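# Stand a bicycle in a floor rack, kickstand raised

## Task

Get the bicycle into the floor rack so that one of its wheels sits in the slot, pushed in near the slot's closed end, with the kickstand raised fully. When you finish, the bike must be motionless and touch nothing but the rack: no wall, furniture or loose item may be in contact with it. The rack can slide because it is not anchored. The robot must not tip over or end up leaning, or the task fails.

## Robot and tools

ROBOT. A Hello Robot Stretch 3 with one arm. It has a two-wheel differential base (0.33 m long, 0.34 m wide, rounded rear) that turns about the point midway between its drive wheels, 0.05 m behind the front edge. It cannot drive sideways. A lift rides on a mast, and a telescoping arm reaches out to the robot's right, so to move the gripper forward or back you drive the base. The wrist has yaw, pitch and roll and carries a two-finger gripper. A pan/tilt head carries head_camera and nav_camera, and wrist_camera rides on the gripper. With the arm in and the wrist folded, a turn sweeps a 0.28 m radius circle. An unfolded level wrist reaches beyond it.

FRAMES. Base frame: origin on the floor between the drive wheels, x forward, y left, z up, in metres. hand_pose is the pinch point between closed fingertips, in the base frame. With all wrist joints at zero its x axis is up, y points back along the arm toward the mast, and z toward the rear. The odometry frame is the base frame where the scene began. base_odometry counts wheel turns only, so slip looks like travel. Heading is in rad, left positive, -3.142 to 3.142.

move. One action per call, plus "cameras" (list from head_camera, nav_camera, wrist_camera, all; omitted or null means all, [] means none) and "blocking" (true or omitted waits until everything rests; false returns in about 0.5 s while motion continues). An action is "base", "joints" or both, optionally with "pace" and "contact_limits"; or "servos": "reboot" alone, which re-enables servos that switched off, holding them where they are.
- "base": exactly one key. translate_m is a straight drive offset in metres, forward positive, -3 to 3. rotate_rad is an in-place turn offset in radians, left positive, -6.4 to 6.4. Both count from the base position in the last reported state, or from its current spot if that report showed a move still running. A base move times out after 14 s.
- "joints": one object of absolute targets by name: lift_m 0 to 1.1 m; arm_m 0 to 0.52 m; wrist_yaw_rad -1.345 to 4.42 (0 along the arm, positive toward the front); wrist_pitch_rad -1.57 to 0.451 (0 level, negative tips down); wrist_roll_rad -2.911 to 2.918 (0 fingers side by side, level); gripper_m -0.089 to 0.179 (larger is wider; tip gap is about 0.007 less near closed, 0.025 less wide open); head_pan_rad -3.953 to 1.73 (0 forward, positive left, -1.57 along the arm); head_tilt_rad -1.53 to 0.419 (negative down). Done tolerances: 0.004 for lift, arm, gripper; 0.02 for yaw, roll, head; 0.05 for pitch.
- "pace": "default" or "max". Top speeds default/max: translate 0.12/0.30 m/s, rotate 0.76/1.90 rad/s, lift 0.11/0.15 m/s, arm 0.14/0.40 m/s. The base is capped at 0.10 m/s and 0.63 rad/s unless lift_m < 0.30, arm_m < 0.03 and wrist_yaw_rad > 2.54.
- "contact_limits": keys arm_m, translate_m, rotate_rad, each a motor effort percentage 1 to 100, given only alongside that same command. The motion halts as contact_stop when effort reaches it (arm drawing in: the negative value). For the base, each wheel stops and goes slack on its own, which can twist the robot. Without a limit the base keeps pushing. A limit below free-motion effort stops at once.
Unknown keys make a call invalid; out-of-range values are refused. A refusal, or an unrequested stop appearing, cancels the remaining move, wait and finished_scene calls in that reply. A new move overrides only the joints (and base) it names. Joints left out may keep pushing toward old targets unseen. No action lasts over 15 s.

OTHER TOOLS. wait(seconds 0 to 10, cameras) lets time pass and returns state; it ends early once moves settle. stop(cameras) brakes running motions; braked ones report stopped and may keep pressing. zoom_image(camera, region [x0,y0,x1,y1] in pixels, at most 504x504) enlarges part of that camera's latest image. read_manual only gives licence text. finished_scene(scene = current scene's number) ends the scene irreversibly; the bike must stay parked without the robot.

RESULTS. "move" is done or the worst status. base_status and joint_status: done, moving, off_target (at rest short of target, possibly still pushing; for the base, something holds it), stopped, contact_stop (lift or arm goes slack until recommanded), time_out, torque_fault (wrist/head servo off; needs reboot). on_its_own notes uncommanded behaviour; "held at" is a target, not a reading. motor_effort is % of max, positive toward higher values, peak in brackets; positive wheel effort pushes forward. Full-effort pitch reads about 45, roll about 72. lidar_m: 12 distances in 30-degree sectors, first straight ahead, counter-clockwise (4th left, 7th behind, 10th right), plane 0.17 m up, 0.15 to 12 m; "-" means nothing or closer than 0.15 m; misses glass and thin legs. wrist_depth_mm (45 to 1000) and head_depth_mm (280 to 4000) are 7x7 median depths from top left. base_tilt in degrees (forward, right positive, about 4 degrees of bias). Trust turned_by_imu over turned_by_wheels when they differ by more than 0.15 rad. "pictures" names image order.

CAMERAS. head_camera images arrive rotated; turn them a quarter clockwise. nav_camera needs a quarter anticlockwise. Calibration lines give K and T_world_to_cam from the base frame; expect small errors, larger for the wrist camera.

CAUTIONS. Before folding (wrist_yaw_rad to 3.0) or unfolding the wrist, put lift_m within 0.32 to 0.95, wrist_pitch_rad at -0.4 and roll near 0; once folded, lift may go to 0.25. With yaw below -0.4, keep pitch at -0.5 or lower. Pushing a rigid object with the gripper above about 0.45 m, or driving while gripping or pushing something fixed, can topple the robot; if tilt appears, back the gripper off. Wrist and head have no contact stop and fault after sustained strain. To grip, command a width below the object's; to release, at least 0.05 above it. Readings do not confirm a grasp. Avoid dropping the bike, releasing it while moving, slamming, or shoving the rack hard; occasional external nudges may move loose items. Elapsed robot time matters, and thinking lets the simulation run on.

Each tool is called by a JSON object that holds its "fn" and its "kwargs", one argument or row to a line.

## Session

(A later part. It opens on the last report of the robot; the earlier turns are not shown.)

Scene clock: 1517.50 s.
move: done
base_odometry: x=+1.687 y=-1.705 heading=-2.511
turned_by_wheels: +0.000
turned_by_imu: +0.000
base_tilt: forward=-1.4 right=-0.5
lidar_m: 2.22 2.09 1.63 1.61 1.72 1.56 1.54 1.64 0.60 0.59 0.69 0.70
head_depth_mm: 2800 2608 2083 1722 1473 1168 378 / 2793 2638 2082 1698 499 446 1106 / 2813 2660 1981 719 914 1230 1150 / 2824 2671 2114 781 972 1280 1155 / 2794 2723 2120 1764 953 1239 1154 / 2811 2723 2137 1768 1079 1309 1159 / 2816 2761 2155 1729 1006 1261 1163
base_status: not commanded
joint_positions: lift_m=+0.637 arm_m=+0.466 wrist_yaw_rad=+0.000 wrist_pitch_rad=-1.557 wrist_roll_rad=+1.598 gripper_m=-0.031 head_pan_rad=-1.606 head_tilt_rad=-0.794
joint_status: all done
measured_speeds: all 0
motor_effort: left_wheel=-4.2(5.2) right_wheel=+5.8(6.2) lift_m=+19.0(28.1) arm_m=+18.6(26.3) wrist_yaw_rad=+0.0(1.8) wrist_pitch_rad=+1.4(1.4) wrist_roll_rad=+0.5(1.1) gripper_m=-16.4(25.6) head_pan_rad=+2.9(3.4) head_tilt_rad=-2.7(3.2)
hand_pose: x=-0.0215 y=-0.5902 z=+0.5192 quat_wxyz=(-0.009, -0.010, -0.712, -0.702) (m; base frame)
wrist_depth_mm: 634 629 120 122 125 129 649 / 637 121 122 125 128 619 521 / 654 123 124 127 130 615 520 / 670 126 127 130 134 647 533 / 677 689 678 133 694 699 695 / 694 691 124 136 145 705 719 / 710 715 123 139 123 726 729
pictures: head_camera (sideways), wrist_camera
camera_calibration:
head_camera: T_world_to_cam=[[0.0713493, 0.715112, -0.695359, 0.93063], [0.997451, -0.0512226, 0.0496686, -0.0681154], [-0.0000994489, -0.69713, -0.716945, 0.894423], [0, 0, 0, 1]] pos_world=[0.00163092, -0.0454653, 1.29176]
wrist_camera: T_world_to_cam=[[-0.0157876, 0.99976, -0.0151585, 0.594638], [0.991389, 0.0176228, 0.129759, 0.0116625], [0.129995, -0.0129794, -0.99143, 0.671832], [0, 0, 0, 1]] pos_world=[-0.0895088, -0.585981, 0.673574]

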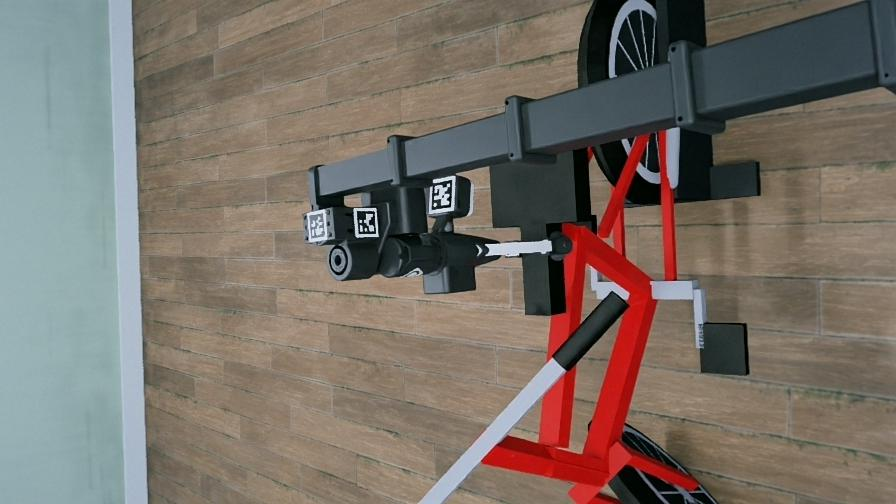

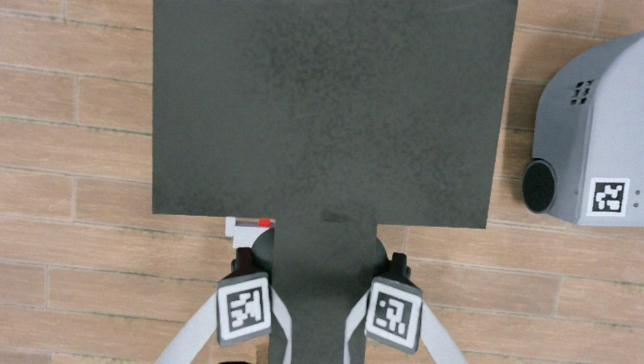

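{"fn": "move", "kwargs": {
  "base": {"translate_m": -0.07},
  "cameras": ["wrist_camera", "head_camera"]
}}

Scene clock: 1520.87 s.
move: done
base_odometry: x=+1.743 y=-1.664 heading=-2.510
turned_by_wheels: +0.001
turned_by_imu: +0.001
base_tilt: forward=-1.3 right=-0.5
lidar_m: 2.28 2.10 1.64 1.61 1.73 1.49 1.47 1.57 0.60 0.60 0.73 0.77
head_depth_mm: 2830 2590 2085 1717 1476 1165 379 / 2815 2621 2078 1698 499 446 1107 / 2815 2644 1971 718 914 1224 1149 / 2802 2680 2109 782 973 1275 1149 / 2805 2695 2126 1755 1127 1262 1154 / 2798 2720 2144 1773 1108 1306 1157 / 2808 2736 2165 1741 1062 1292 1169
base_status: done
joint_positions: lift_m=+0.637 arm_m=+0.466 wrist_yaw_rad=-0.012 wrist_pitch_rad=-1.552 wrist_roll_rad=+1.613 gripper_m=-0.031 head_pan_rad=-1.606 head_tilt_rad=-0.794
joint_status: not commanded
measured_speeds: all 0
motor_effort: left_wheel=+8.7(14.0) right_wheel=-18.8(27.7) lift_m=+23.7(24.2) arm_m=+8.7(14.1) wrist_yaw_rad=+9.2(11.3) wrist_pitch_rad=+0.5(1.4) wrist_roll_rad=-4.7(4.9) gripper_m=-16.2(16.7) head_pan_rad=+2.5(3.5) head_tilt_rad=-2.5(3.1)
hand_pose: x=-0.0213 y=-0.5915 z=+0.5190 quat_wxyz=(-0.019, -0.019, -0.713, -0.700) (m; base frame)
wrist_depth_mm: 635 627 119 121 125 129 641 / 642 639 121 124 128 133 511 / 664 122 123 127 131 609 517 / 663 124 127 130 134 661 526 / 682 693 462 134 138 706 701 / 705 687 125 137 712 714 711 / 719 698 128 139 126 732 729
pictures: head_camera (sideways), wrist_camera
camera_calibration:
head_camera: T_world_to_cam=[[0.0713491, 0.715112, -0.695359, 0.93063], [0.997451, -0.0512224, 0.0496686, -0.0681154], [-0.0000992857, -0.69713, -0.716944, 0.894422], [0, 0, 0, 1]] pos_world=[0.00163093, -0.0454653, 1.29176]
wrist_camera: T_world_to_cam=[[0.0114324, 0.999731, -0.0201965, 0.599103], [0.991483, -0.00871299, 0.129945, -0.00419248], [0.129734, -0.0215101, -0.991316, 0.66646], [0, 0, 0, 1]] pos_world=[-0.0891549, -0.584643, 0.673317]

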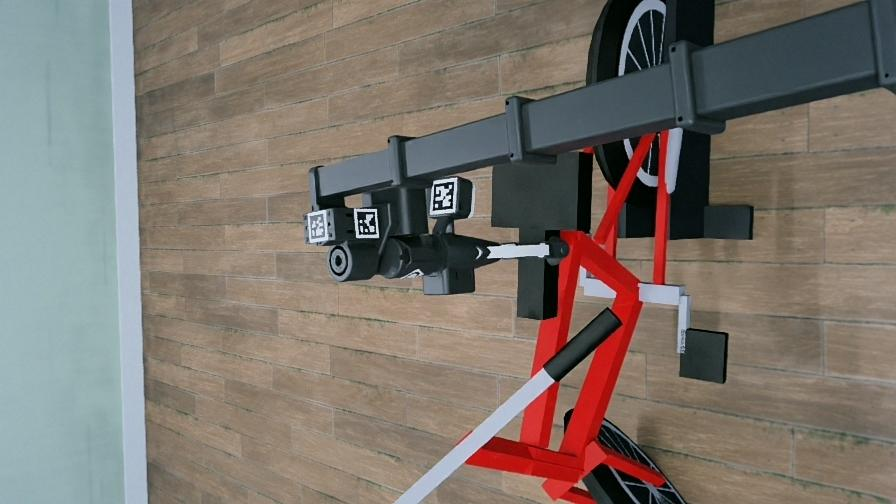

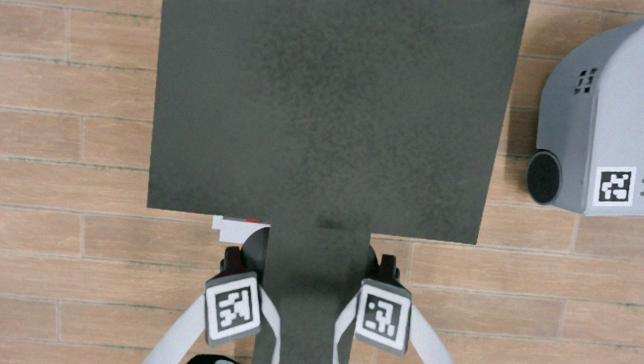

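{"fn": "move", "kwargs": {
  "base": {"translate_m": -0.05},
  "cameras": ["wrist_camera", "head_camera"]
}}

Scene clock: 1525.07 s.
move: done
base_odometry: x=+1.783 y=-1.634 heading=-2.509
turned_by_wheels: +0.001
turned_by_imu: +0.001
base_tilt: forward=-1.3 right=-0.4
lidar_m: 2.34 2.11 1.64 1.62 1.74 1.44 1.42 1.52 0.60 0.60 0.77 2.37
head_depth_mm: 2774 2624 2069 1722 1470 1117 378 / 2800 2632 2097 1689 498 446 1105 / 2794 2654 1995 714 913 1225 1143 / 2791 2636 2126 784 991 1260 1151 / 2806 2693 2124 1754 1139 1252 1155 / 2805 2715 2148 1759 1115 1287 1159 / 2817 2742 2161 1729 1124 1314 1165
base_status: done
joint_positions: lift_m=+0.637 arm_m=+0.466 wrist_yaw_rad=-0.014 wrist_pitch_rad=-1.538 wrist_roll_rad=+1.622 gripper_m=-0.031 head_pan_rad=-1.606 head_tilt_rad=-0.794
joint_status: not commanded
measured_speeds: all 0
on_its_own: wrist_yaw_rad is at rest, and its effort (+12.2) is outside its rest range (-9 to +9)
motor_effort: left_wheel=+8.5(18.3) right_wheel=-20.1(45.7) lift_m=+26.1(33.0) arm_m=-6.1(6.1) wrist_yaw_rad=+12.2(13.8) wrist_pitch_rad=-2.4(2.4) wrist_roll_rad=-7.3(7.5) gripper_m=-15.9(16.9) head_pan_rad=+2.9(3.5) head_tilt_rad=-2.3(3.1)
hand_pose: x=-0.0213 y=-0.5951 z=+0.5188 quat_wxyz=(-0.023, -0.023, -0.718, -0.695) (m; base frame)
wrist_depth_mm: 628 630 118 120 125 128 631 / 653 650 120 124 128 132 525 / 660 654 123 126 131 135 517 / 670 666 126 130 134 640 522 / 683 697 463 134 138 689 685 / 719 703 124 137 703 710 707 / 721 705 121 140 125 723 727
pictures: head_camera (sideways), wrist_camera
camera_calibration:
head_camera: T_world_to_cam=[[0.0713493, 0.715112, -0.695359, 0.93063], [0.997451, -0.0512226, 0.0496686, -0.0681154], [-0.0000994475, -0.69713, -0.716945, 0.894423], [0, 0, 0, 1]] pos_world=[0.00163092, -0.0454653, 1.29176]
wrist_camera: T_world_to_cam=[[0.0219573, 0.999172, -0.0342591, 0.609898], [0.991343, -0.0173227, 0.130151, -0.00943079], [0.129449, -0.0368203, -0.990902, 0.656881], [0, 0, 0, 1]] pos_world=[-0.0890754, -0.585369, 0.673027]

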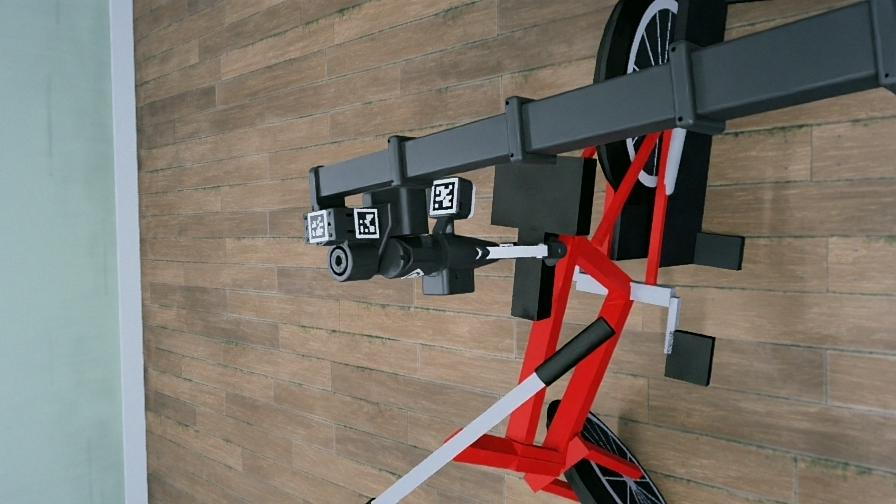

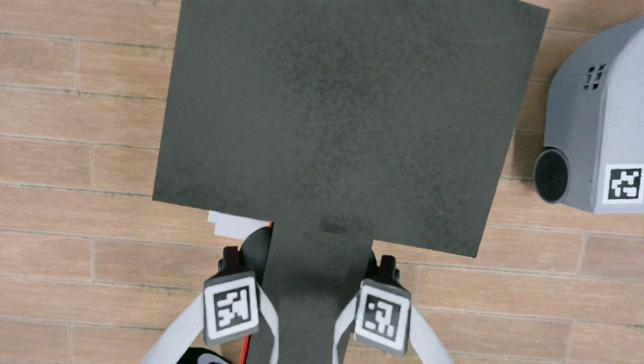

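{"fn": "move", "kwargs": {
  "joints": {"wrist_roll_rad": 1.72},
  "cameras": []
}}

{"fn": "move", "kwargs": {
  "base": {"translate_m": -0.04},
  "cameras": ["wrist_camera", "head_camera"]
}}

Scene clock: 1535.40 s.
move: done
base_odometry: x=+1.783 y=-1.634 heading=-2.509
turned_by_wheels: +0.000
turned_by_imu: +0.000
base_tilt: forward=-1.3 right=-0.4
lidar_m: 2.33 2.10 1.65 1.62 1.73 1.44 1.42 1.52 0.60 0.60 0.77 2.37
head_depth_mm: 2777 2614 2079 1735 1463 1119 378 / 2784 2632 2092 1695 498 446 1103 / 2791 2638 1979 716 909 1233 1143 / 2802 2688 2124 779 989 1258 1150 / 2810 2695 2136 1766 1143 1257 1154 / 2793 2719 2138 1776 1113 1284 1156 / 2816 2743 2159 1735 1126 1314 1164
base_status: not commanded
joint_positions: lift_m=+0.637 arm_m=+0.466 wrist_yaw_rad=-0.009 wrist_pitch_rad=-1.537 wrist_roll_rad=+1.718 gripper_m=-0.031 head_pan_rad=-1.606 head_tilt_rad=-0.794
joint_status: all done
measured_speeds: all 0
motor_effort: left_wheel=+9.6(9.6) right_wheel=-20.1(20.1) lift_m=+17.4(17.8) arm_m=-15.7(16.3) wrist_yaw_rad=+7.9(12.5) wrist_pitch_rad=-2.2(2.4) wrist_roll_rad=+0.9(7.4) gripper_m=-15.7(16.9) head_pan_rad=+3.0(3.4) head_tilt_rad=-2.2(3.0)
hand_pose: x=-0.0214 y=-0.5952 z=+0.5188 quat_wxyz=(-0.056, -0.055, -0.716, -0.693) (m; base frame)
wrist_depth_mm: 632 117 119 121 125 129 515 / 646 119 121 124 128 618 505 / 660 121 124 127 131 631 513 / 672 124 126 131 135 669 587 / 701 695 157 134 139 695 690 / 709 708 126 137 702 707 709 / 712 714 125 140 123 719 721
pictures: none
No camera images: "cameras" was empty.

Scene clock: 1536.83 s.
move: done
base_odometry: x=+1.815 y=-1.611 heading=-2.508
turned_by_wheels: +0.001
turned_by_imu: +0.001
base_tilt: forward=-1.3 right=-0.5
lidar_m: 2.37 2.11 1.65 1.62 1.74 1.40 1.38 1.48 0.60 0.60 0.55 2.41
head_depth_mm: 2764 2606 2086 1711 1468 1065 379 / 2771 2612 2080 1693 497 447 1107 / 2775 2664 1986 716 901 1231 1148 / 2801 2678 2105 781 980 1254 1151 / 2810 2698 2134 1757 1171 1260 1160 / 2811 2730 2143 1765 1223 1293 1164 / 2791 2748 2157 1721 1135 1316 1160
base_status: done
joint_positions: lift_m=+0.637 arm_m=+0.466 wrist_yaw_rad=-0.011 wrist_pitch_rad=-1.526 wrist_roll_rad=+1.735 gripper_m=-0.031 head_pan_rad=-1.606 head_tilt_rad=-0.794
joint_status: not commanded
measured_speeds: all 0
on_its_own: right_wheel is at rest, and its effort (-27.0) is outside its rest range (-21 to +21); wrist_yaw_rad is at rest, and its effort (+9.5) is outside its rest range (-9 to +9)
motor_effort: left_wheel=+11.7(16.6) right_wheel=-27.0(42.4) lift_m=+18.8(19.0) arm_m=-13.0(16.2) wrist_yaw_rad=+9.5(11.1) wrist_pitch_rad=-4.3(4.6) wrist_roll_rad=-5.0(5.4) gripper_m=-16.1(16.8) head_pan_rad=+2.4(3.2) head_tilt_rad=-2.7(3.1)
hand_pose: x=-0.0214 y=-0.5980 z=+0.5186 quat_wxyz=(-0.063, -0.061, -0.720, -0.689) (m; base frame)
wrist_depth_mm: 639 637 118 121 124 128 511 / 657 649 121 124 128 132 510 / 674 123 123 127 131 638 517 / 690 125 127 130 135 667 669 / 695 693 154 134 139 679 681 / 710 704 126 137 690 701 707 / 725 720 123 140 123 717 711
pictures: head_camera (sideways), wrist_camera
camera_calibration:
head_camera: T_world_to_cam=[[0.0713492, 0.715112, -0.695359, 0.93063], [0.997451, -0.0512225, 0.0496686, -0.0681154], [-0.0000993644, -0.69713, -0.716945, 0.894423], [0, 0, 0, 1]] pos_world=[0.00163092, -0.0454653, 1.29176]
wrist_camera: T_world_to_cam=[[0.132203, 0.990177, -0.045514, 0.61563], [0.982913, -0.125023, 0.135097, -0.0765508], [0.12808, -0.0625966, -0.989786, 0.640568], [0, 0, 0, 1]] pos_world=[-0.0881895, -0.579056, 0.672387]

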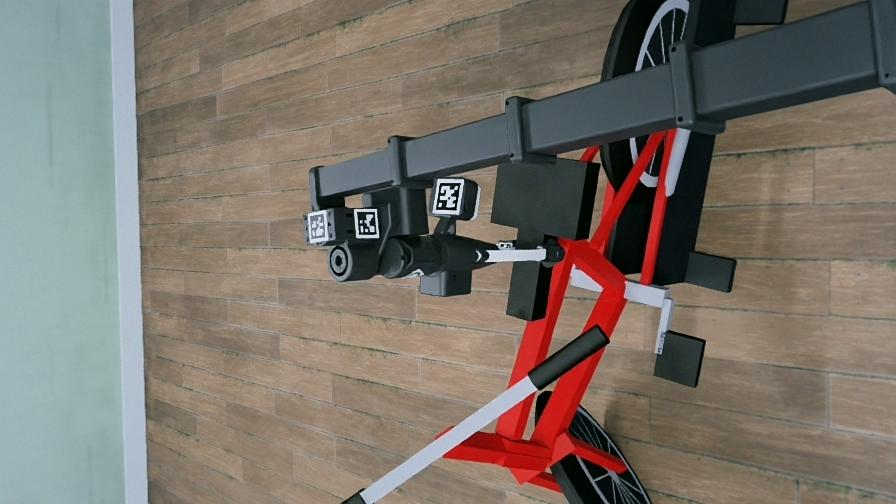

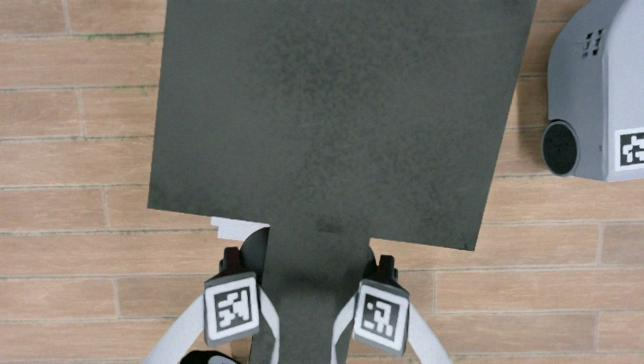

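{"fn": "move", "kwargs": {
  "base": {"translate_m": -0.05},
  "cameras": ["wrist_camera", "head_camera"]
}}

Scene clock: 1540.40 s.
move: done
base_odometry: x=+1.856 y=-1.581 heading=-2.507
turned_by_wheels: +0.002
turned_by_imu: +0.002
base_tilt: forward=-1.3 right=-0.5
lidar_m: 2.42 2.11 1.66 1.63 1.72 1.35 1.33 1.43 0.59 0.60 0.57 2.46
head_depth_mm: 2728 2633 2083 1732 1476 1029 379 / 2767 2627 2093 1690 495 446 1104 / 2777 2648 2042 717 911 1239 1149 / 2795 2681 2125 782 989 1257 1155 / 2785 2704 2132 1762 1187 1272 1157 / 2802 2725 2131 1763 1418 1287 1157 / 2802 2705 2148 1691 1230 1309 1162
base_status: done
joint_positions: lift_m=+0.637 arm_m=+0.466 wrist_yaw_rad=-0.014 wrist_pitch_rad=-1.502 wrist_roll_rad=+1.735 gripper_m=-0.031 head_pan_rad=-1.606 head_tilt_rad=-0.794
joint_status: not commanded
measured_speeds: all 0
on_its_own: left_wheel is at rest, and its effort (+25.3) is outside its rest range (-21 to +21); right_wheel is at rest, and its effort (-46.8) is outside its rest range (-21 to +21); wrist_yaw_rad is at rest, and its effort (+12.3) is outside its rest range (-9 to +9); wrist_pitch_rad is at rest, and its effort (-8.9) is outside its rest range (-8 to +12)
motor_effort: left_wheel=+25.3(26.4) right_wheel=-46.8(54.0) lift_m=+22.3(22.4) arm_m=-6.2(9.5) wrist_yaw_rad=+12.3(12.9) wrist_pitch_rad=-8.9(9.0) wrist_roll_rad=-5.4(5.6) gripper_m=-16.7(17.0) head_pan_rad=+3.0(3.6) head_tilt_rad=-2.3(3.2)
hand_pose: x=-0.0214 y=-0.6043 z=+0.5184 quat_wxyz=(-0.064, -0.061, -0.728, -0.680) (m; base frame)
wrist_depth_mm: 647 649 118 119 122 126 541 / 667 660 121 123 126 129 527 / 684 668 123 126 129 133 543 / 693 126 127 130 133 644 658 / 710 708 132 134 137 672 682 / 719 720 124 138 702 699 685 / 744 728 123 142 125 714 710
pictures: head_camera (sideways), wrist_camera
camera_calibration:
head_camera: T_world_to_cam=[[0.0713493, 0.715112, -0.695359, 0.93063], [0.997451, -0.0512226, 0.0496686, -0.0681154], [-0.0000994489, -0.69713, -0.716945, 0.894423], [0, 0, 0, 1]] pos_world=[0.00163092, -0.0454653, 1.29176]
wrist_camera: T_world_to_cam=[[0.134504, 0.988451, -0.0698168, 0.633479], [0.982662, -0.123978, 0.137861, -0.0780564], [0.127613, -0.0871491, -0.987988, 0.624163], [0, 0, 0, 1]] pos_world=[-0.0881537, -0.581445, 0.671654]

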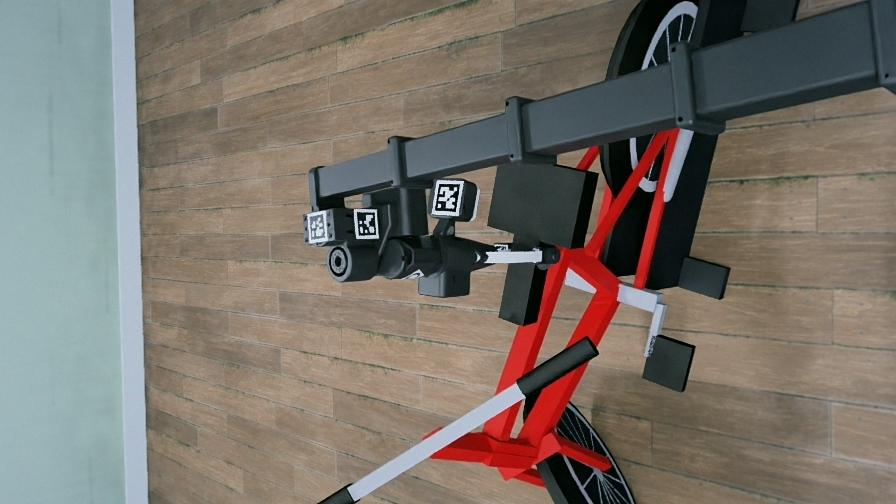

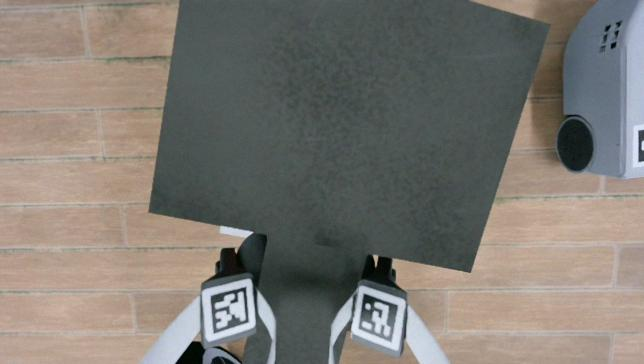

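{"fn": "move", "kwargs": {
  "joints": {"gripper_m": 0.179},
  "cameras": []
}}

{"fn": "move", "kwargs": {
  "joints": {"lift_m": 0.75},
  "cameras": ["wrist_camera"]
}}

{"fn": "move", "kwargs": {
  "joints": {"arm_m": 0.02},
  "cameras": []
}}

{"fn": "move", "kwargs": {
  "joints": {"head_pan_rad": -2.2, "head_tilt_rad": -0.8},
  "cameras": ["head_camera", "nav_camera"]
}}

Scene clock: 1546.43 s.
move: done
base_odometry: x=+1.856 y=-1.581 heading=-2.507
turned_by_wheels: -0.001
turned_by_imu: -0.001
base_tilt: forward=-1.3 right=-0.4
lidar_m: 2.42 2.11 1.65 1.63 1.72 1.35 1.33 1.43 0.59 0.59 0.57 2.46
head_depth_mm: 2792 2628 2068 1719 1470 1031 379 / 2783 2631 2099 1692 498 446 1109 / 2793 2634 1979 714 912 1242 1148 / 2782 2663 2095 789 925 1254 1151 / 2785 2713 2123 1750 1182 1278 1157 / 2809 2712 2146 1767 1414 1283 1159 / 2797 2765 2161 1684 1223 1316 1165
base_status: not commanded
joint_positions: lift_m=+0.637 arm_m=+0.466 wrist_yaw_rad=-0.016 wrist_pitch_rad=-1.415 wrist_roll_rad=+1.764 gripper_m=+0.179 head_pan_rad=-1.606 head_tilt_rad=-0.794
joint_status: all done
measured_speeds: all 0
on_its_own: right_wheel is at rest, and its effort (-29.9) is outside its rest range (-21 to +21); wrist_yaw_rad is at rest, and its effort (+14.1) is outside its rest range (-9 to +9); wrist_pitch_rad is at rest, and its effort (-24.7) is outside its rest range (-8 to +12)
motor_effort: left_wheel=+18.1(25.8) right_wheel=-29.9(46.9) lift_m=+27.3(27.6) arm_m=+3.2(3.2) wrist_yaw_rad=+14.1(14.1) wrist_pitch_rad=-24.7(24.9) wrist_roll_rad=-14.8(14.8) gripper_m=+12.3(94.5) head_pan_rad=+2.5(3.6) head_tilt_rad=-2.5(3.2)
hand_pose: x=-0.0217 y=-0.6265 z=+0.5188 quat_wxyz=(-0.078, -0.069, -0.756, -0.647) (m; base frame)
wrist_depth_mm: 697 671 116 116 116 116 117 / 714 693 119 119 118 119 120 / 745 710 122 123 123 123 551 / 759 732 125 126 126 126 610 / 769 747 725 129 130 130 628 / 117 766 739 134 133 140 647 / 116 786 760 138 139 114 656
pictures: none
No camera images: "cameras" was empty.

Scene clock: 1548.30 s.
move: done
base_odometry: x=+1.856 y=-1.581 heading=-2.508
turned_by_wheels: -0.001
turned_by_imu: -0.002
base_tilt: forward=-1.3 right=-0.4
lidar_m: 2.42 2.11 1.65 1.63 1.73 1.35 1.33 1.43 0.59 0.60 0.57 2.46
head_depth_mm: 2793 2610 2071 1722 353 319 303 / 2808 2623 2037 437 388 1149 1143 / 2784 2664 584 1697 1029 1238 1147 / 2799 2681 640 1672 988 1256 1152 / 2788 2702 2138 1760 1183 1260 1155 / 2811 2716 2139 1768 1413 1284 1158 / 2795 2744 2149 1690 1222 1318 1162
base_status: not commanded
joint_positions: lift_m=+0.750 arm_m=+0.466 wrist_yaw_rad=-0.003 wrist_pitch_rad=-1.541 wrist_roll_rad=+1.726 gripper_m=+0.179 head_pan_rad=-1.606 head_tilt_rad=-0.794
joint_status: all done
measured_speeds: all 0
motor_effort: left_wheel=-1.8(18.4) right_wheel=+0.9(30.4) lift_m=+35.2(43.4) arm_m=+5.9(6.6) wrist_yaw_rad=+2.0(20.4) wrist_pitch_rad=-2.0(25.2) wrist_roll_rad=-2.2(19.7) gripper_m=+0.5(12.7) head_pan_rad=+2.5(3.5) head_tilt_rad=-2.7(3.3)
hand_pose: x=-0.0215 y=-0.5942 z=+0.6319 quat_wxyz=(-0.056, -0.055, -0.715, -0.695) (m; base frame)
wrist_depth_mm: 741 737 744 421 734 738 591 / 765 751 760 234 753 745 607 / 781 770 234 239 249 762 614 / 785 784 241 245 786 800 773 / 790 801 805 254 801 792 809 / 117 814 807 620 811 136 817 / 116 851 318 827 831 119 114
pictures: wrist_camera
camera_calibration:
wrist_camera: T_world_to_cam=[[0.114398, 0.99296, -0.0307113, 0.608913], [0.985047, -0.109369, 0.13312, -0.0806675], [0.128824, -0.0454807, -0.990624, 0.763606], [0, 0, 0, 1]] pos_world=[-0.0885678, -0.57872, 0.785885]

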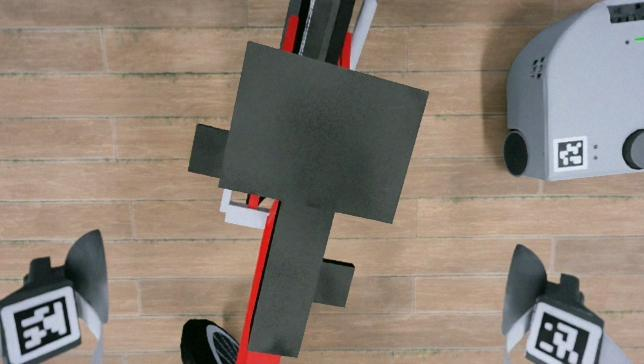

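Scene clock: 1552.77 s.
move: done
base_odometry: x=+1.856 y=-1.581 heading=-2.508
turned_by_wheels: +0.000
turned_by_imu: +0.000
base_tilt: forward=-1.3 right=-0.4
lidar_m: 2.42 2.11 1.65 1.63 1.72 1.35 1.33 1.42 0.59 0.59 0.57 2.46
head_depth_mm: 2784 2625 2074 1718 1474 316 294 / 2776 2636 2085 1724 1484 307 327 / 2767 2657 2110 1752 1031 329 330 / 2754 2683 2124 1753 989 1242 388 / 2793 2700 2151 1762 1185 1266 1161 / 2771 2706 2153 1777 1413 1288 1156 / 2801 2755 2167 1689 1222 1307 1163
base_status: not commanded
joint_positions: lift_m=+0.750 arm_m=+0.020 wrist_yaw_rad=-0.001 wrist_pitch_rad=-1.542 wrist_roll_rad=+1.724 gripper_m=+0.179 head_pan_rad=-1.606 head_tilt_rad=-0.794
joint_status: all done
measured_speeds: all 0
motor_effort: left_wheel=-1.9(2.5) right_wheel=+0.7(1.0) lift_m=+35.1(36.8) arm_m=-15.1(24.3) wrist_yaw_rad=+1.9(2.9) wrist_pitch_rad=-1.4(1.8) wrist_roll_rad=-1.8(2.3) gripper_m=+0.6(1.6) head_pan_rad=+2.7(3.7) head_tilt_rad=-2.1(3.3)
hand_pose: x=-0.0215 y=-0.1479 z=+0.6319 quat_wxyz=(-0.055, -0.054, -0.715, -0.695) (m; base frame)
wrist_depth_mm: 530 742 749 740 733 745 749 / 539 756 757 603 601 750 769 / 553 764 774 620 614 536 325 / 634 782 783 630 623 781 784 / 607 792 798 806 805 794 805 / 117 809 812 817 818 136 813 / 116 838 839 837 841 119 114
pictures: none
No camera images: "cameras" was empty.

Scene clock: 1553.67 s.
move: done
base_odometry: x=+1.856 y=-1.581 heading=-2.508
turned_by_wheels: +0.000
turned_by_imu: +0.000
base_tilt: forward=-1.3 right=-0.5
lidar_m: 2.42 2.11 1.65 1.63 1.72 1.35 1.33 1.42 0.59 0.60 0.57 2.46
head_depth_mm: 1554 1702 1879 1718 1471 1284 1157 / 1732 1928 2024 1723 1467 1292 287 / 1948 2202 2098 1733 1484 310 292 / 2236 2500 2109 1752 1491 319 340 / 2637 2701 2123 1757 1492 316 330 / 2923 2722 2135 1771 1503 329 319 / 2799 2767 2170 1780 871 1112 1146
base_status: not commanded
joint_positions: lift_m=+0.750 arm_m=+0.020 wrist_yaw_rad=-0.001 wrist_pitch_rad=-1.542 wrist_roll_rad=+1.724 gripper_m=+0.179 head_pan_rad=-2.192 head_tilt_rad=-0.794
joint_status: all done
measured_speeds: all 0
motor_effort: left_wheel=-1.3(2.2) right_wheel=+0.7(0.9) lift_m=+35.4(35.8) arm_m=-14.6(16.0) wrist_yaw_rad=-0.1(1.7) wrist_pitch_rad=-1.4(1.8) wrist_roll_rad=-1.8(1.8) gripper_m=+0.3(0.9) head_pan_rad=-3.5(7.1) head_tilt_rad=-2.4(3.8)
hand_pose: x=-0.0215 y=-0.1479 z=+0.6319 quat_wxyz=(-0.055, -0.054, -0.715, -0.695) (m; base frame)
wrist_depth_mm: 541 736 741 737 736 741 756 / 544 752 764 609 602 758 763 / 555 768 771 616 623 538 326 / 639 780 787 632 626 777 785 / 610 795 804 805 817 801 801 / 117 817 828 814 824 136 817 / 116 830 833 837 825 119 113
pictures: head_camera (sideways), nav_camera (sideways)
camera_calibration:
head_camera: T_world_to_cam=[[0.454933, 0.556339, -0.695359, 0.92829], [0.802701, -0.59431, 0.0496686, -0.0669274], [-0.385626, -0.580761, -0.716945, 0.896774], [0, 0, 0, 1]] pos_world=[-0.0227677, -0.0354079, 1.29176]
nav_camera: T_world_to_cam=[[-0.413674, -0.585452, 0.697223, -0.861077], [-0.836105, 0.547357, -0.036464, 0.105123], [-0.360282, -0.598036, -0.715926, 0.889983], [0, 0, 0, 1]] pos_world=[0.0523334, -0.0294173, 1.24136]

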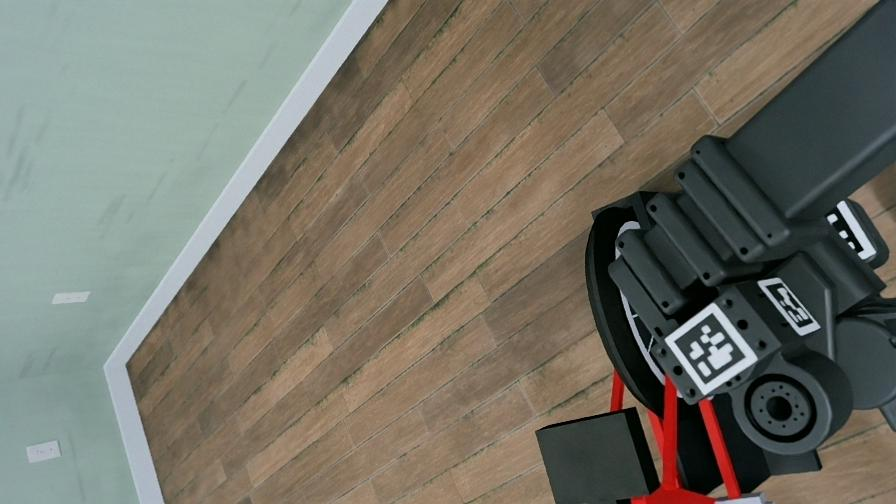

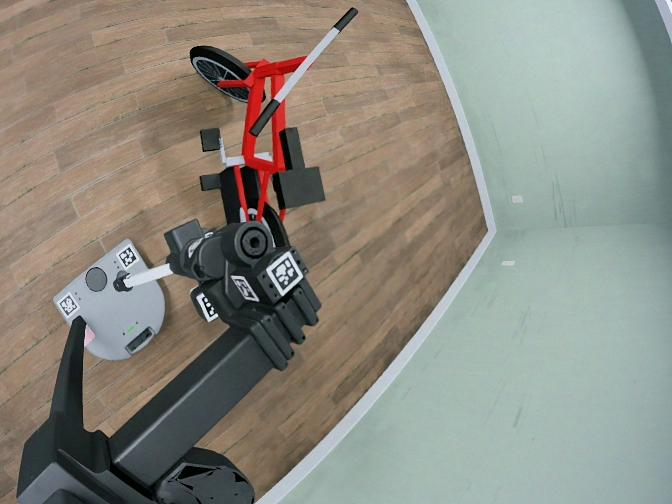

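{"fn": "move", "kwargs": {
  "base": {"translate_m": -0.4},
  "joints": {"head_pan_rad": -1.3, "head_tilt_rad": -0.85, "lift_m": 0.4},
  "cameras": ["head_camera", "wrist_camera"]
}}

{"fn": "zoom_image", "kwargs": {
  "camera": "head_camera",
  "region": [440, 30, 840, 430]
}}

Scene clock: 1562.00 s.
move: done
base_odometry: x=+2.178 y=-1.344 heading=-2.508
turned_by_wheels: +0.000
turned_by_imu: -0.002
base_tilt: forward=-1.3 right=-0.5
lidar_m: 2.82 2.16 1.69 1.67 1.21 0.95 0.93 1.00 1.47 0.48 0.56 0.78
head_depth_mm: 2691 2412 1957 1647 1431 1264 1129 / 2778 2416 1969 1657 1443 1245 1127 / 2814 2423 1980 1670 1450 1160 1134 / 2886 2455 1988 1676 1151 1235 1140 / 2979 2456 2009 1687 1192 1279 1142 / 3032 2500 2025 1065 1344 1278 1143 / 3113 2505 2029 1239 1412 1288 1147
base_status: done
joint_positions: lift_m=+0.400 arm_m=+0.020 wrist_yaw_rad=-0.001 wrist_pitch_rad=-1.542 wrist_roll_rad=+1.724 gripper_m=+0.179 head_pan_rad=-1.308 head_tilt_rad=-0.839
joint_status: all done
measured_speeds: all 0
motor_effort: left_wheel=-2.0(8.1) right_wheel=-1.1(4.9) lift_m=+19.7(35.6) arm_m=-15.0(15.9) wrist_yaw_rad=+0.6(2.4) wrist_pitch_rad=-1.5(1.8) wrist_roll_rad=-1.5(2.0) gripper_m=+0.5(1.2) head_pan_rad=+4.0(7.0) head_tilt_rad=-4.8(6.9)
hand_pose: x=-0.0215 y=-0.1479 z=+0.2819 quat_wxyz=(-0.055, -0.054, -0.715, -0.695) (m; base frame)
wrist_depth_mm: 414 413 413 264 263 265 263 / 420 419 420 269 269 268 269 / 429 431 432 274 274 276 274 / 437 439 439 281 281 279 281 / 426 446 445 286 287 269 287 / 117 455 459 456 457 138 459 / 116 469 469 471 471 119 114
pictures: head_camera (sideways), wrist_camera
camera_calibration:
head_camera: T_world_to_cam=[[-0.149373, 0.734017, -0.662501, 0.88916], [0.969205, 0.241354, 0.0488827, -0.066917], [0.195778, -0.634798, -0.747464, 0.932918], [0, 0, 0, 1]] pos_world=[0.0150278, -0.0442931, 1.28966]
wrist_camera: T_world_to_cam=[[0.111256, 0.993343, -0.0298617, 0.154845], [0.985394, -0.106367, 0.132986, 0.0152414], [0.128924, -0.0442209, -0.990668, 0.437395], [0, 0, 0, 1]] pos_world=[-0.0886368, -0.132851, 0.43591]

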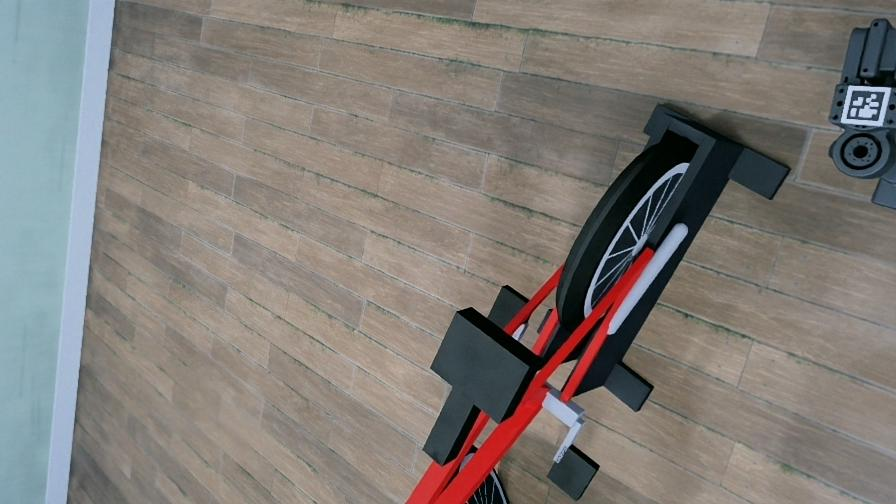

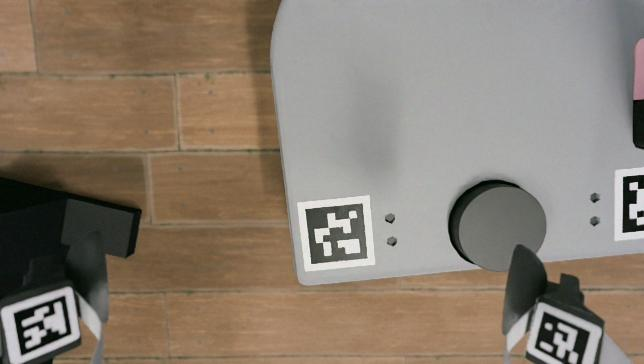

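Scaled by 1.260 from the camera's 896x504 image, which has a finer 1280x720 frame.

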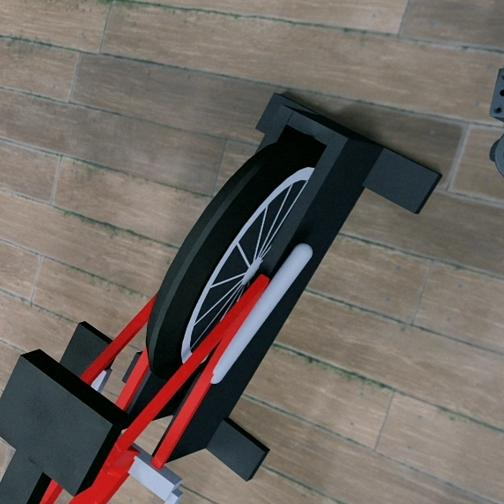

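{"fn": "move", "kwargs": {
  "base": {"rotate_rad": -0.27},
  "joints": {"wrist_pitch_rad": 0.0, "wrist_roll_rad": 0.0, "gripper_m": -0.02},
  "cameras": ["head_camera", "wrist_camera"]
}}

Scene clock: 1580.97 s.
move: done
base_odometry: x=+2.178 y=-1.344 heading=-2.778
turned_by_wheels: -0.270
turned_by_imu: -0.265
base_tilt: forward=-1.4 right=-0.4
lidar_m: 2.82 2.84 1.84 1.66 1.63 1.03 0.93 0.94 1.15 0.48 0.49 0.78
head_depth_mm: 2757 2415 1958 1654 1431 1261 1132 / 2787 2393 1975 1667 1432 1248 636 / 2775 2441 1982 1673 1444 1246 711 / 2787 2458 1991 1677 1452 1177 1137 / 2802 2490 1997 1687 1454 1219 1142 / 2827 2485 2004 1702 1257 1243 1147 / 2833 2499 2035 1698 1046 1268 1145
base_status: done
joint_positions: lift_m=+0.400 arm_m=+0.020 wrist_yaw_rad=-0.001 wrist_pitch_rad=-0.025 wrist_roll_rad=+0.006 gripper_m=-0.020 head_pan_rad=-1.308 head_tilt_rad=-0.839
joint_status: all done
measured_speeds: all 0
motor_effort: left_wheel=+4.4(8.0) right_wheel=-4.8(7.5) lift_m=+28.1(28.1) arm_m=-14.9(15.7) wrist_yaw_rad=-0.1(2.5) wrist_pitch_rad=+4.5(5.0) wrist_roll_rad=-2.0(3.1) gripper_m=-5.7(83.0) head_pan_rad=+3.4(4.7) head_tilt_rad=-4.5(5.5)
hand_pose: x=-0.0217 y=-0.4205 z=+0.5083 quat_wxyz=(+0.705, +0.009, -0.709, -0.009) (m; base frame)
wrist_depth_mm: - - - - - - - / - - - - - - - / - - - - - - - / - - - - - - - / - - - - - - - / - - 125 130 - - - / 863 923 121 125 882 954 908
pictures: head_camera (sideways), wrist_camera
camera_calibration:
head_camera: T_world_to_cam=[[-0.149378, 0.734032, -0.662483, 0.889136], [0.969205, 0.241354, 0.0488822, -0.0669164], [0.195774, -0.63478, -0.74748, 0.932939], [0, 0, 0, 1]] pos_world=[0.0150278, -0.0442928, 1.28966]
wrist_camera: T_world_to_cam=[[-0.999272, -0.0018261, 0.0381093, -0.0447697], [-0.0379277, 0.155947, -0.987037, 0.613764], [-0.0041406, -0.987764, -0.155903, -0.174312], [0, 0, 0, 1]] pos_world=[-0.0221802, -0.267976, 0.580338]

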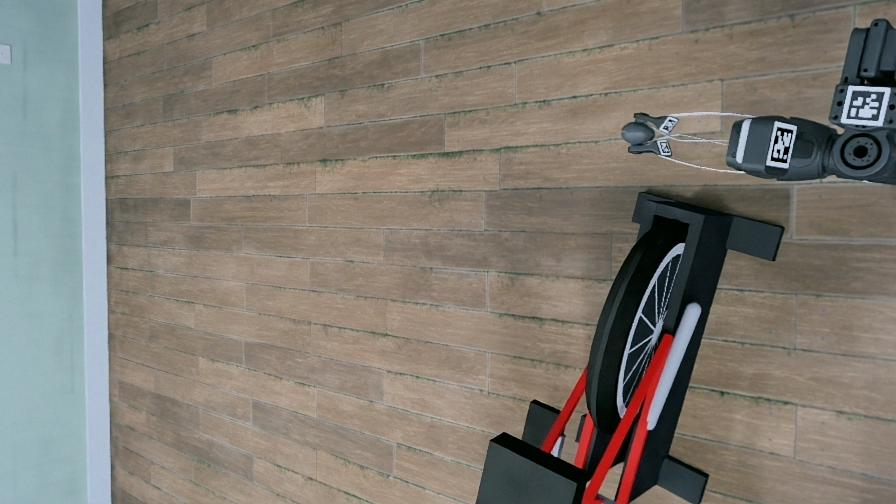

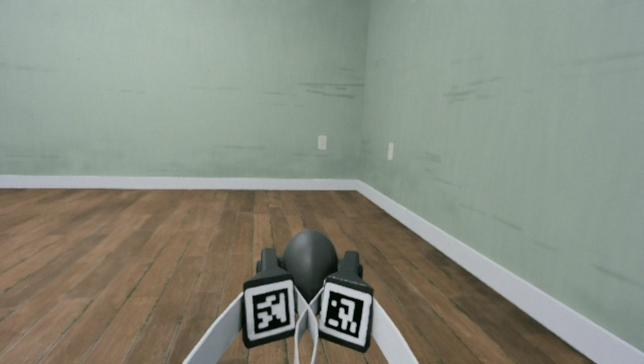

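{"fn": "move", "kwargs": {
  "base": {"translate_m": 0.2},
  "joints": {"wrist_yaw_rad": 0.6, "lift_m": 0.15, "arm_m": 0.02},
  "cameras": ["head_camera", "wrist_camera"]
}}

{"fn": "zoom_image", "kwargs": {
  "camera": "wrist_camera",
  "region": [100, 20, 540, 320]
}}

Scene clock: 1591.30 s.
move: done
base_odometry: x=+1.991 y=-1.415 heading=-2.778
turned_by_wheels: +0.000
turned_by_imu: +0.001
base_tilt: forward=-1.3 right=-0.4
lidar_m: 2.62 2.64 1.88 1.70 1.71 1.25 1.13 1.13 1.38 0.47 0.50 0.61
head_depth_mm: 2731 2410 1970 1655 1441 1258 1130 / 2761 2425 1972 1665 1433 1146 1127 / 2756 2441 1986 1674 1444 1112 1099 / 2774 2466 1987 1682 1456 1100 1124 / 2796 2470 2006 1686 886 1236 1142 / 2775 2505 2015 1687 905 1242 1141 / 2817 2524 2023 1702 1132 1245 1146
base_status: done
joint_positions: lift_m=+0.150 arm_m=+0.020 wrist_yaw_rad=+0.598 wrist_pitch_rad=-0.023 wrist_roll_rad=+0.005 gripper_m=-0.020 head_pan_rad=-1.308 head_tilt_rad=-0.839
joint_status: all done
measured_speeds: all 0
motor_effort: left_wheel=+2.6(8.3) right_wheel=+0.1(3.8) lift_m=+17.3(31.1) arm_m=-14.1(22.0) wrist_yaw_rad=+2.2(4.3) wrist_pitch_rad=+4.4(4.6) wrist_roll_rad=-1.8(2.4) gripper_m=-6.3(6.8) head_pan_rad=+3.6(4.3) head_tilt_rad=-4.4(5.6)
hand_pose: x=+0.1225 y=-0.3763 z=+0.2587 quat_wxyz=(+0.677, +0.217, -0.675, +0.200) (m; base frame)
wrist_depth_mm: - - 334 - - - - / - - 357 348 213 181 164 / - 489 381 254 213 183 160 / - 459 498 254 220 188 166 / 395 398 447 239 233 194 167 / 646 621 123 130 229 200 173 / 490 523 120 124 222 208 180
pictures: head_camera (sideways), wrist_camera
camera_calibration:
head_camera: T_world_to_cam=[[-0.149425, 0.734022, -0.662483, 0.889136], [0.96919, 0.241416, 0.0488822, -0.0669163], [0.195815, -0.634767, -0.747481, 0.932939], [0, 0, 0, 1]] pos_world=[0.0150307, -0.0442922, 1.28966]
wrist_camera: T_world_to_cam=[[-0.824294, -0.564862, 0.0383499, -0.124437], [-0.118652, 0.106121, -0.987249, 0.357128], [0.553589, -0.818334, -0.154497, -0.173816], [0, 0, 0, 1]] pos_world=[0.0360242, -0.250428, 0.330493]

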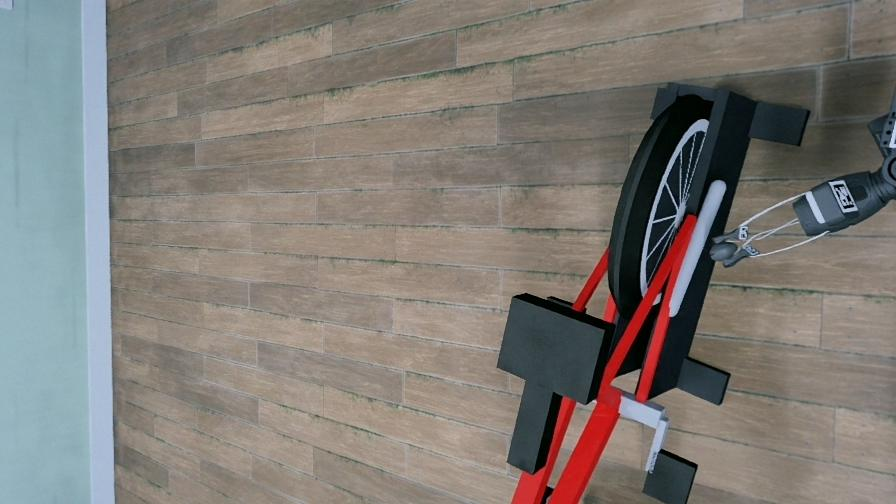

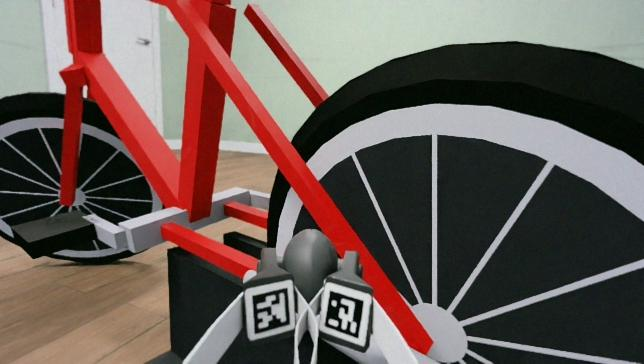

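Scaled by 1.145.

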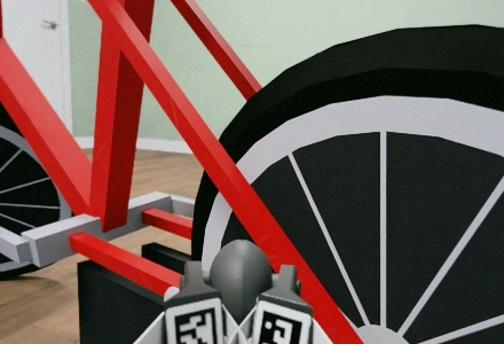

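{"fn": "move", "kwargs": {
  "base": {"translate_m": -0.15},
  "joints": {"wrist_pitch_rad": -0.15, "lift_m": 0.15},
  "cameras": ["wrist_camera"]
}}

{"fn": "zoom_image", "kwargs": {
  "camera": "wrist_camera",
  "region": [100, 20, 540, 320]
}}

Scene clock: 1597.23 s.
move: done
base_odometry: x=+2.131 y=-1.362 heading=-2.778
turned_by_wheels: +0.000
turned_by_imu: +0.000
base_tilt: forward=-1.3 right=-0.4
lidar_m: 2.77 2.78 1.85 1.68 1.68 1.08 0.98 0.99 1.21 0.48 0.49 0.74
head_depth_mm: 2768 2413 1953 1655 1436 1263 1130 / 2762 2412 1970 1658 1433 1266 1129 / 2810 2439 1982 1670 1442 1208 1099 / 2791 2449 1987 1684 1453 1137 1125 / 2820 2477 2008 1685 1455 1219 1142 / 2839 2481 2002 1695 1204 1240 1140 / 2822 2507 2027 1707 899 1263 1150
base_status: done
joint_positions: lift_m=+0.150 arm_m=+0.020 wrist_yaw_rad=+0.598 wrist_pitch_rad=-0.166 wrist_roll_rad=+0.005 gripper_m=-0.020 head_pan_rad=-1.308 head_tilt_rad=-0.839
joint_status: all done
measured_speeds: all 0
motor_effort: left_wheel=+1.3(4.6) right_wheel=-4.0(8.0) lift_m=+19.0(21.6) arm_m=-11.6(13.3) wrist_yaw_rad=+2.1(3.0) wrist_pitch_rad=+3.1(4.0) wrist_roll_rad=-1.9(2.4) gripper_m=-6.3(6.9) head_pan_rad=+3.8(4.6) head_tilt_rad=-5.4(5.6)
hand_pose: x=+0.1186 y=-0.3706 z=+0.2227 quat_wxyz=(+0.689, +0.264, -0.658, +0.151) (m; base frame)
wrist_depth_mm: 561 425 273 223 218 - - / 541 453 298 234 202 - - / 501 494 311 252 206 - - / 772 421 318 270 218 917 - / 624 596 280 270 231 218 731 / 487 474 122 129 241 250 545 / 397 401 121 123 220 229 441
pictures: wrist_camera
camera_calibration:
wrist_camera: T_world_to_cam=[[-0.821266, -0.569304, 0.0376176, -0.124892], [-0.196778, 0.220747, -0.955274, 0.365129], [0.535538, -0.791937, -0.293318, -0.129767], [0, 0, 0, 1]] pos_world=[0.0387746, -0.25447, 0.315433]

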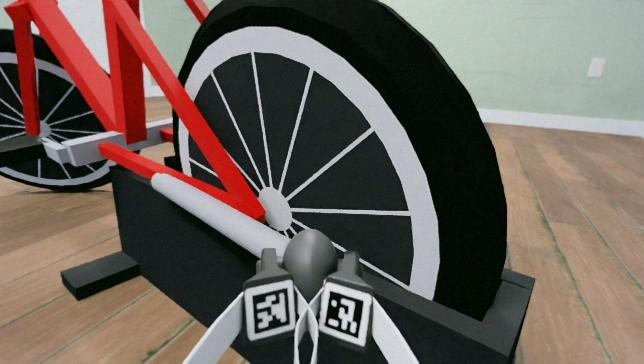

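Scaled by 1.145.

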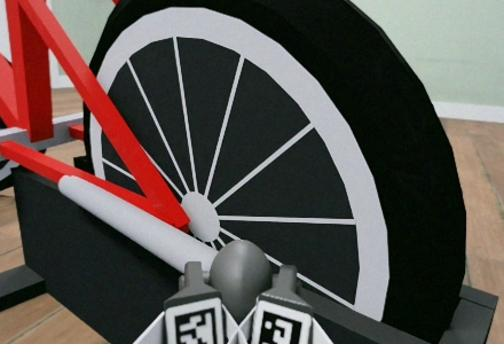

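{"fn": "move", "kwargs": {
  "joints": {"lift_m": 0.33, "head_pan_rad": -1.2},
  "cameras": ["head_camera"]
}}

{"fn": "zoom_image", "kwargs": {
  "camera": "head_camera",
  "region": [560, 140, 820, 400]
}}

Scene clock: 1615.87 s.
move: done
base_odometry: x=+2.131 y=-1.362 heading=-2.778
turned_by_wheels: +0.000
turned_by_imu: +0.000
base_tilt: forward=-1.4 right=-0.5
lidar_m: 2.77 2.78 1.85 1.68 1.68 1.08 0.98 0.99 1.21 0.48 0.49 0.74
head_depth_mm: 2726 2396 1972 1649 1423 1262 1127 / 2732 2420 1984 1668 1434 1267 1128 / 2781 2433 1988 1670 1445 1132 732 / 2787 2442 1989 1681 1447 1199 1142 / 2856 2492 2003 1690 1208 1236 1141 / 2884 2491 2010 1704 1131 1285 1141 / 2909 2497 2027 1712 1202 1290 1149
base_status: not commanded
joint_positions: lift_m=+0.330 arm_m=+0.020 wrist_yaw_rad=+0.598 wrist_pitch_rad=-0.167 wrist_roll_rad=+0.005 gripper_m=-0.020 head_pan_rad=-1.208 head_tilt_rad=-0.839
joint_status: all done
measured_speeds: all 0
motor_effort: left_wheel=+1.0(1.7) right_wheel=-4.2(4.3) lift_m=+36.2(39.8) arm_m=-9.1(11.4) wrist_yaw_rad=+2.0(3.3) wrist_pitch_rad=+3.1(3.4) wrist_roll_rad=-2.1(2.4) gripper_m=-6.4(7.3) head_pan_rad=+3.6(5.6) head_tilt_rad=-5.3(5.6)
hand_pose: x=+0.1186 y=-0.3706 z=+0.4024 quat_wxyz=(+0.689, +0.264, -0.658, +0.150) (m; base frame)
wrist_depth_mm: 328 306 - - - - - / - - - - - - - / 611 439 - - - - - / - 588 - - - - - / 566 541 351 290 - - - / 706 634 126 130 790 846 854 / 625 642 121 125 259 672 693
pictures: head_camera (sideways)
camera_calibration:
head_camera: T_world_to_cam=[[-0.221815, 0.715482, -0.662482, 0.889578], [0.940314, 0.336779, 0.0488822, -0.0667402], [0.258085, -0.612099, -0.747481, 0.93256], [0, 0, 0, 1]] pos_world=[0.0193992, -0.043182, 1.28966]

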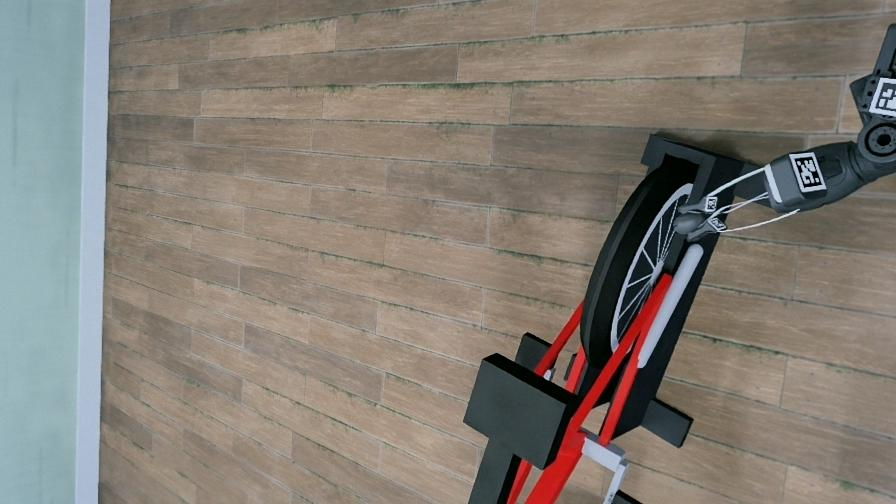

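Scaled by 1.938 from the camera's 896x504 image, which has a finer 1280x720 frame.

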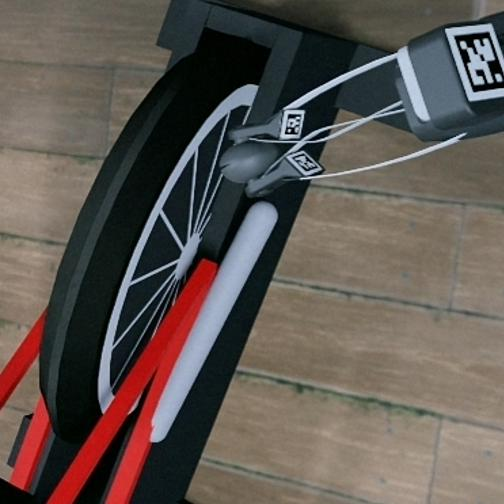

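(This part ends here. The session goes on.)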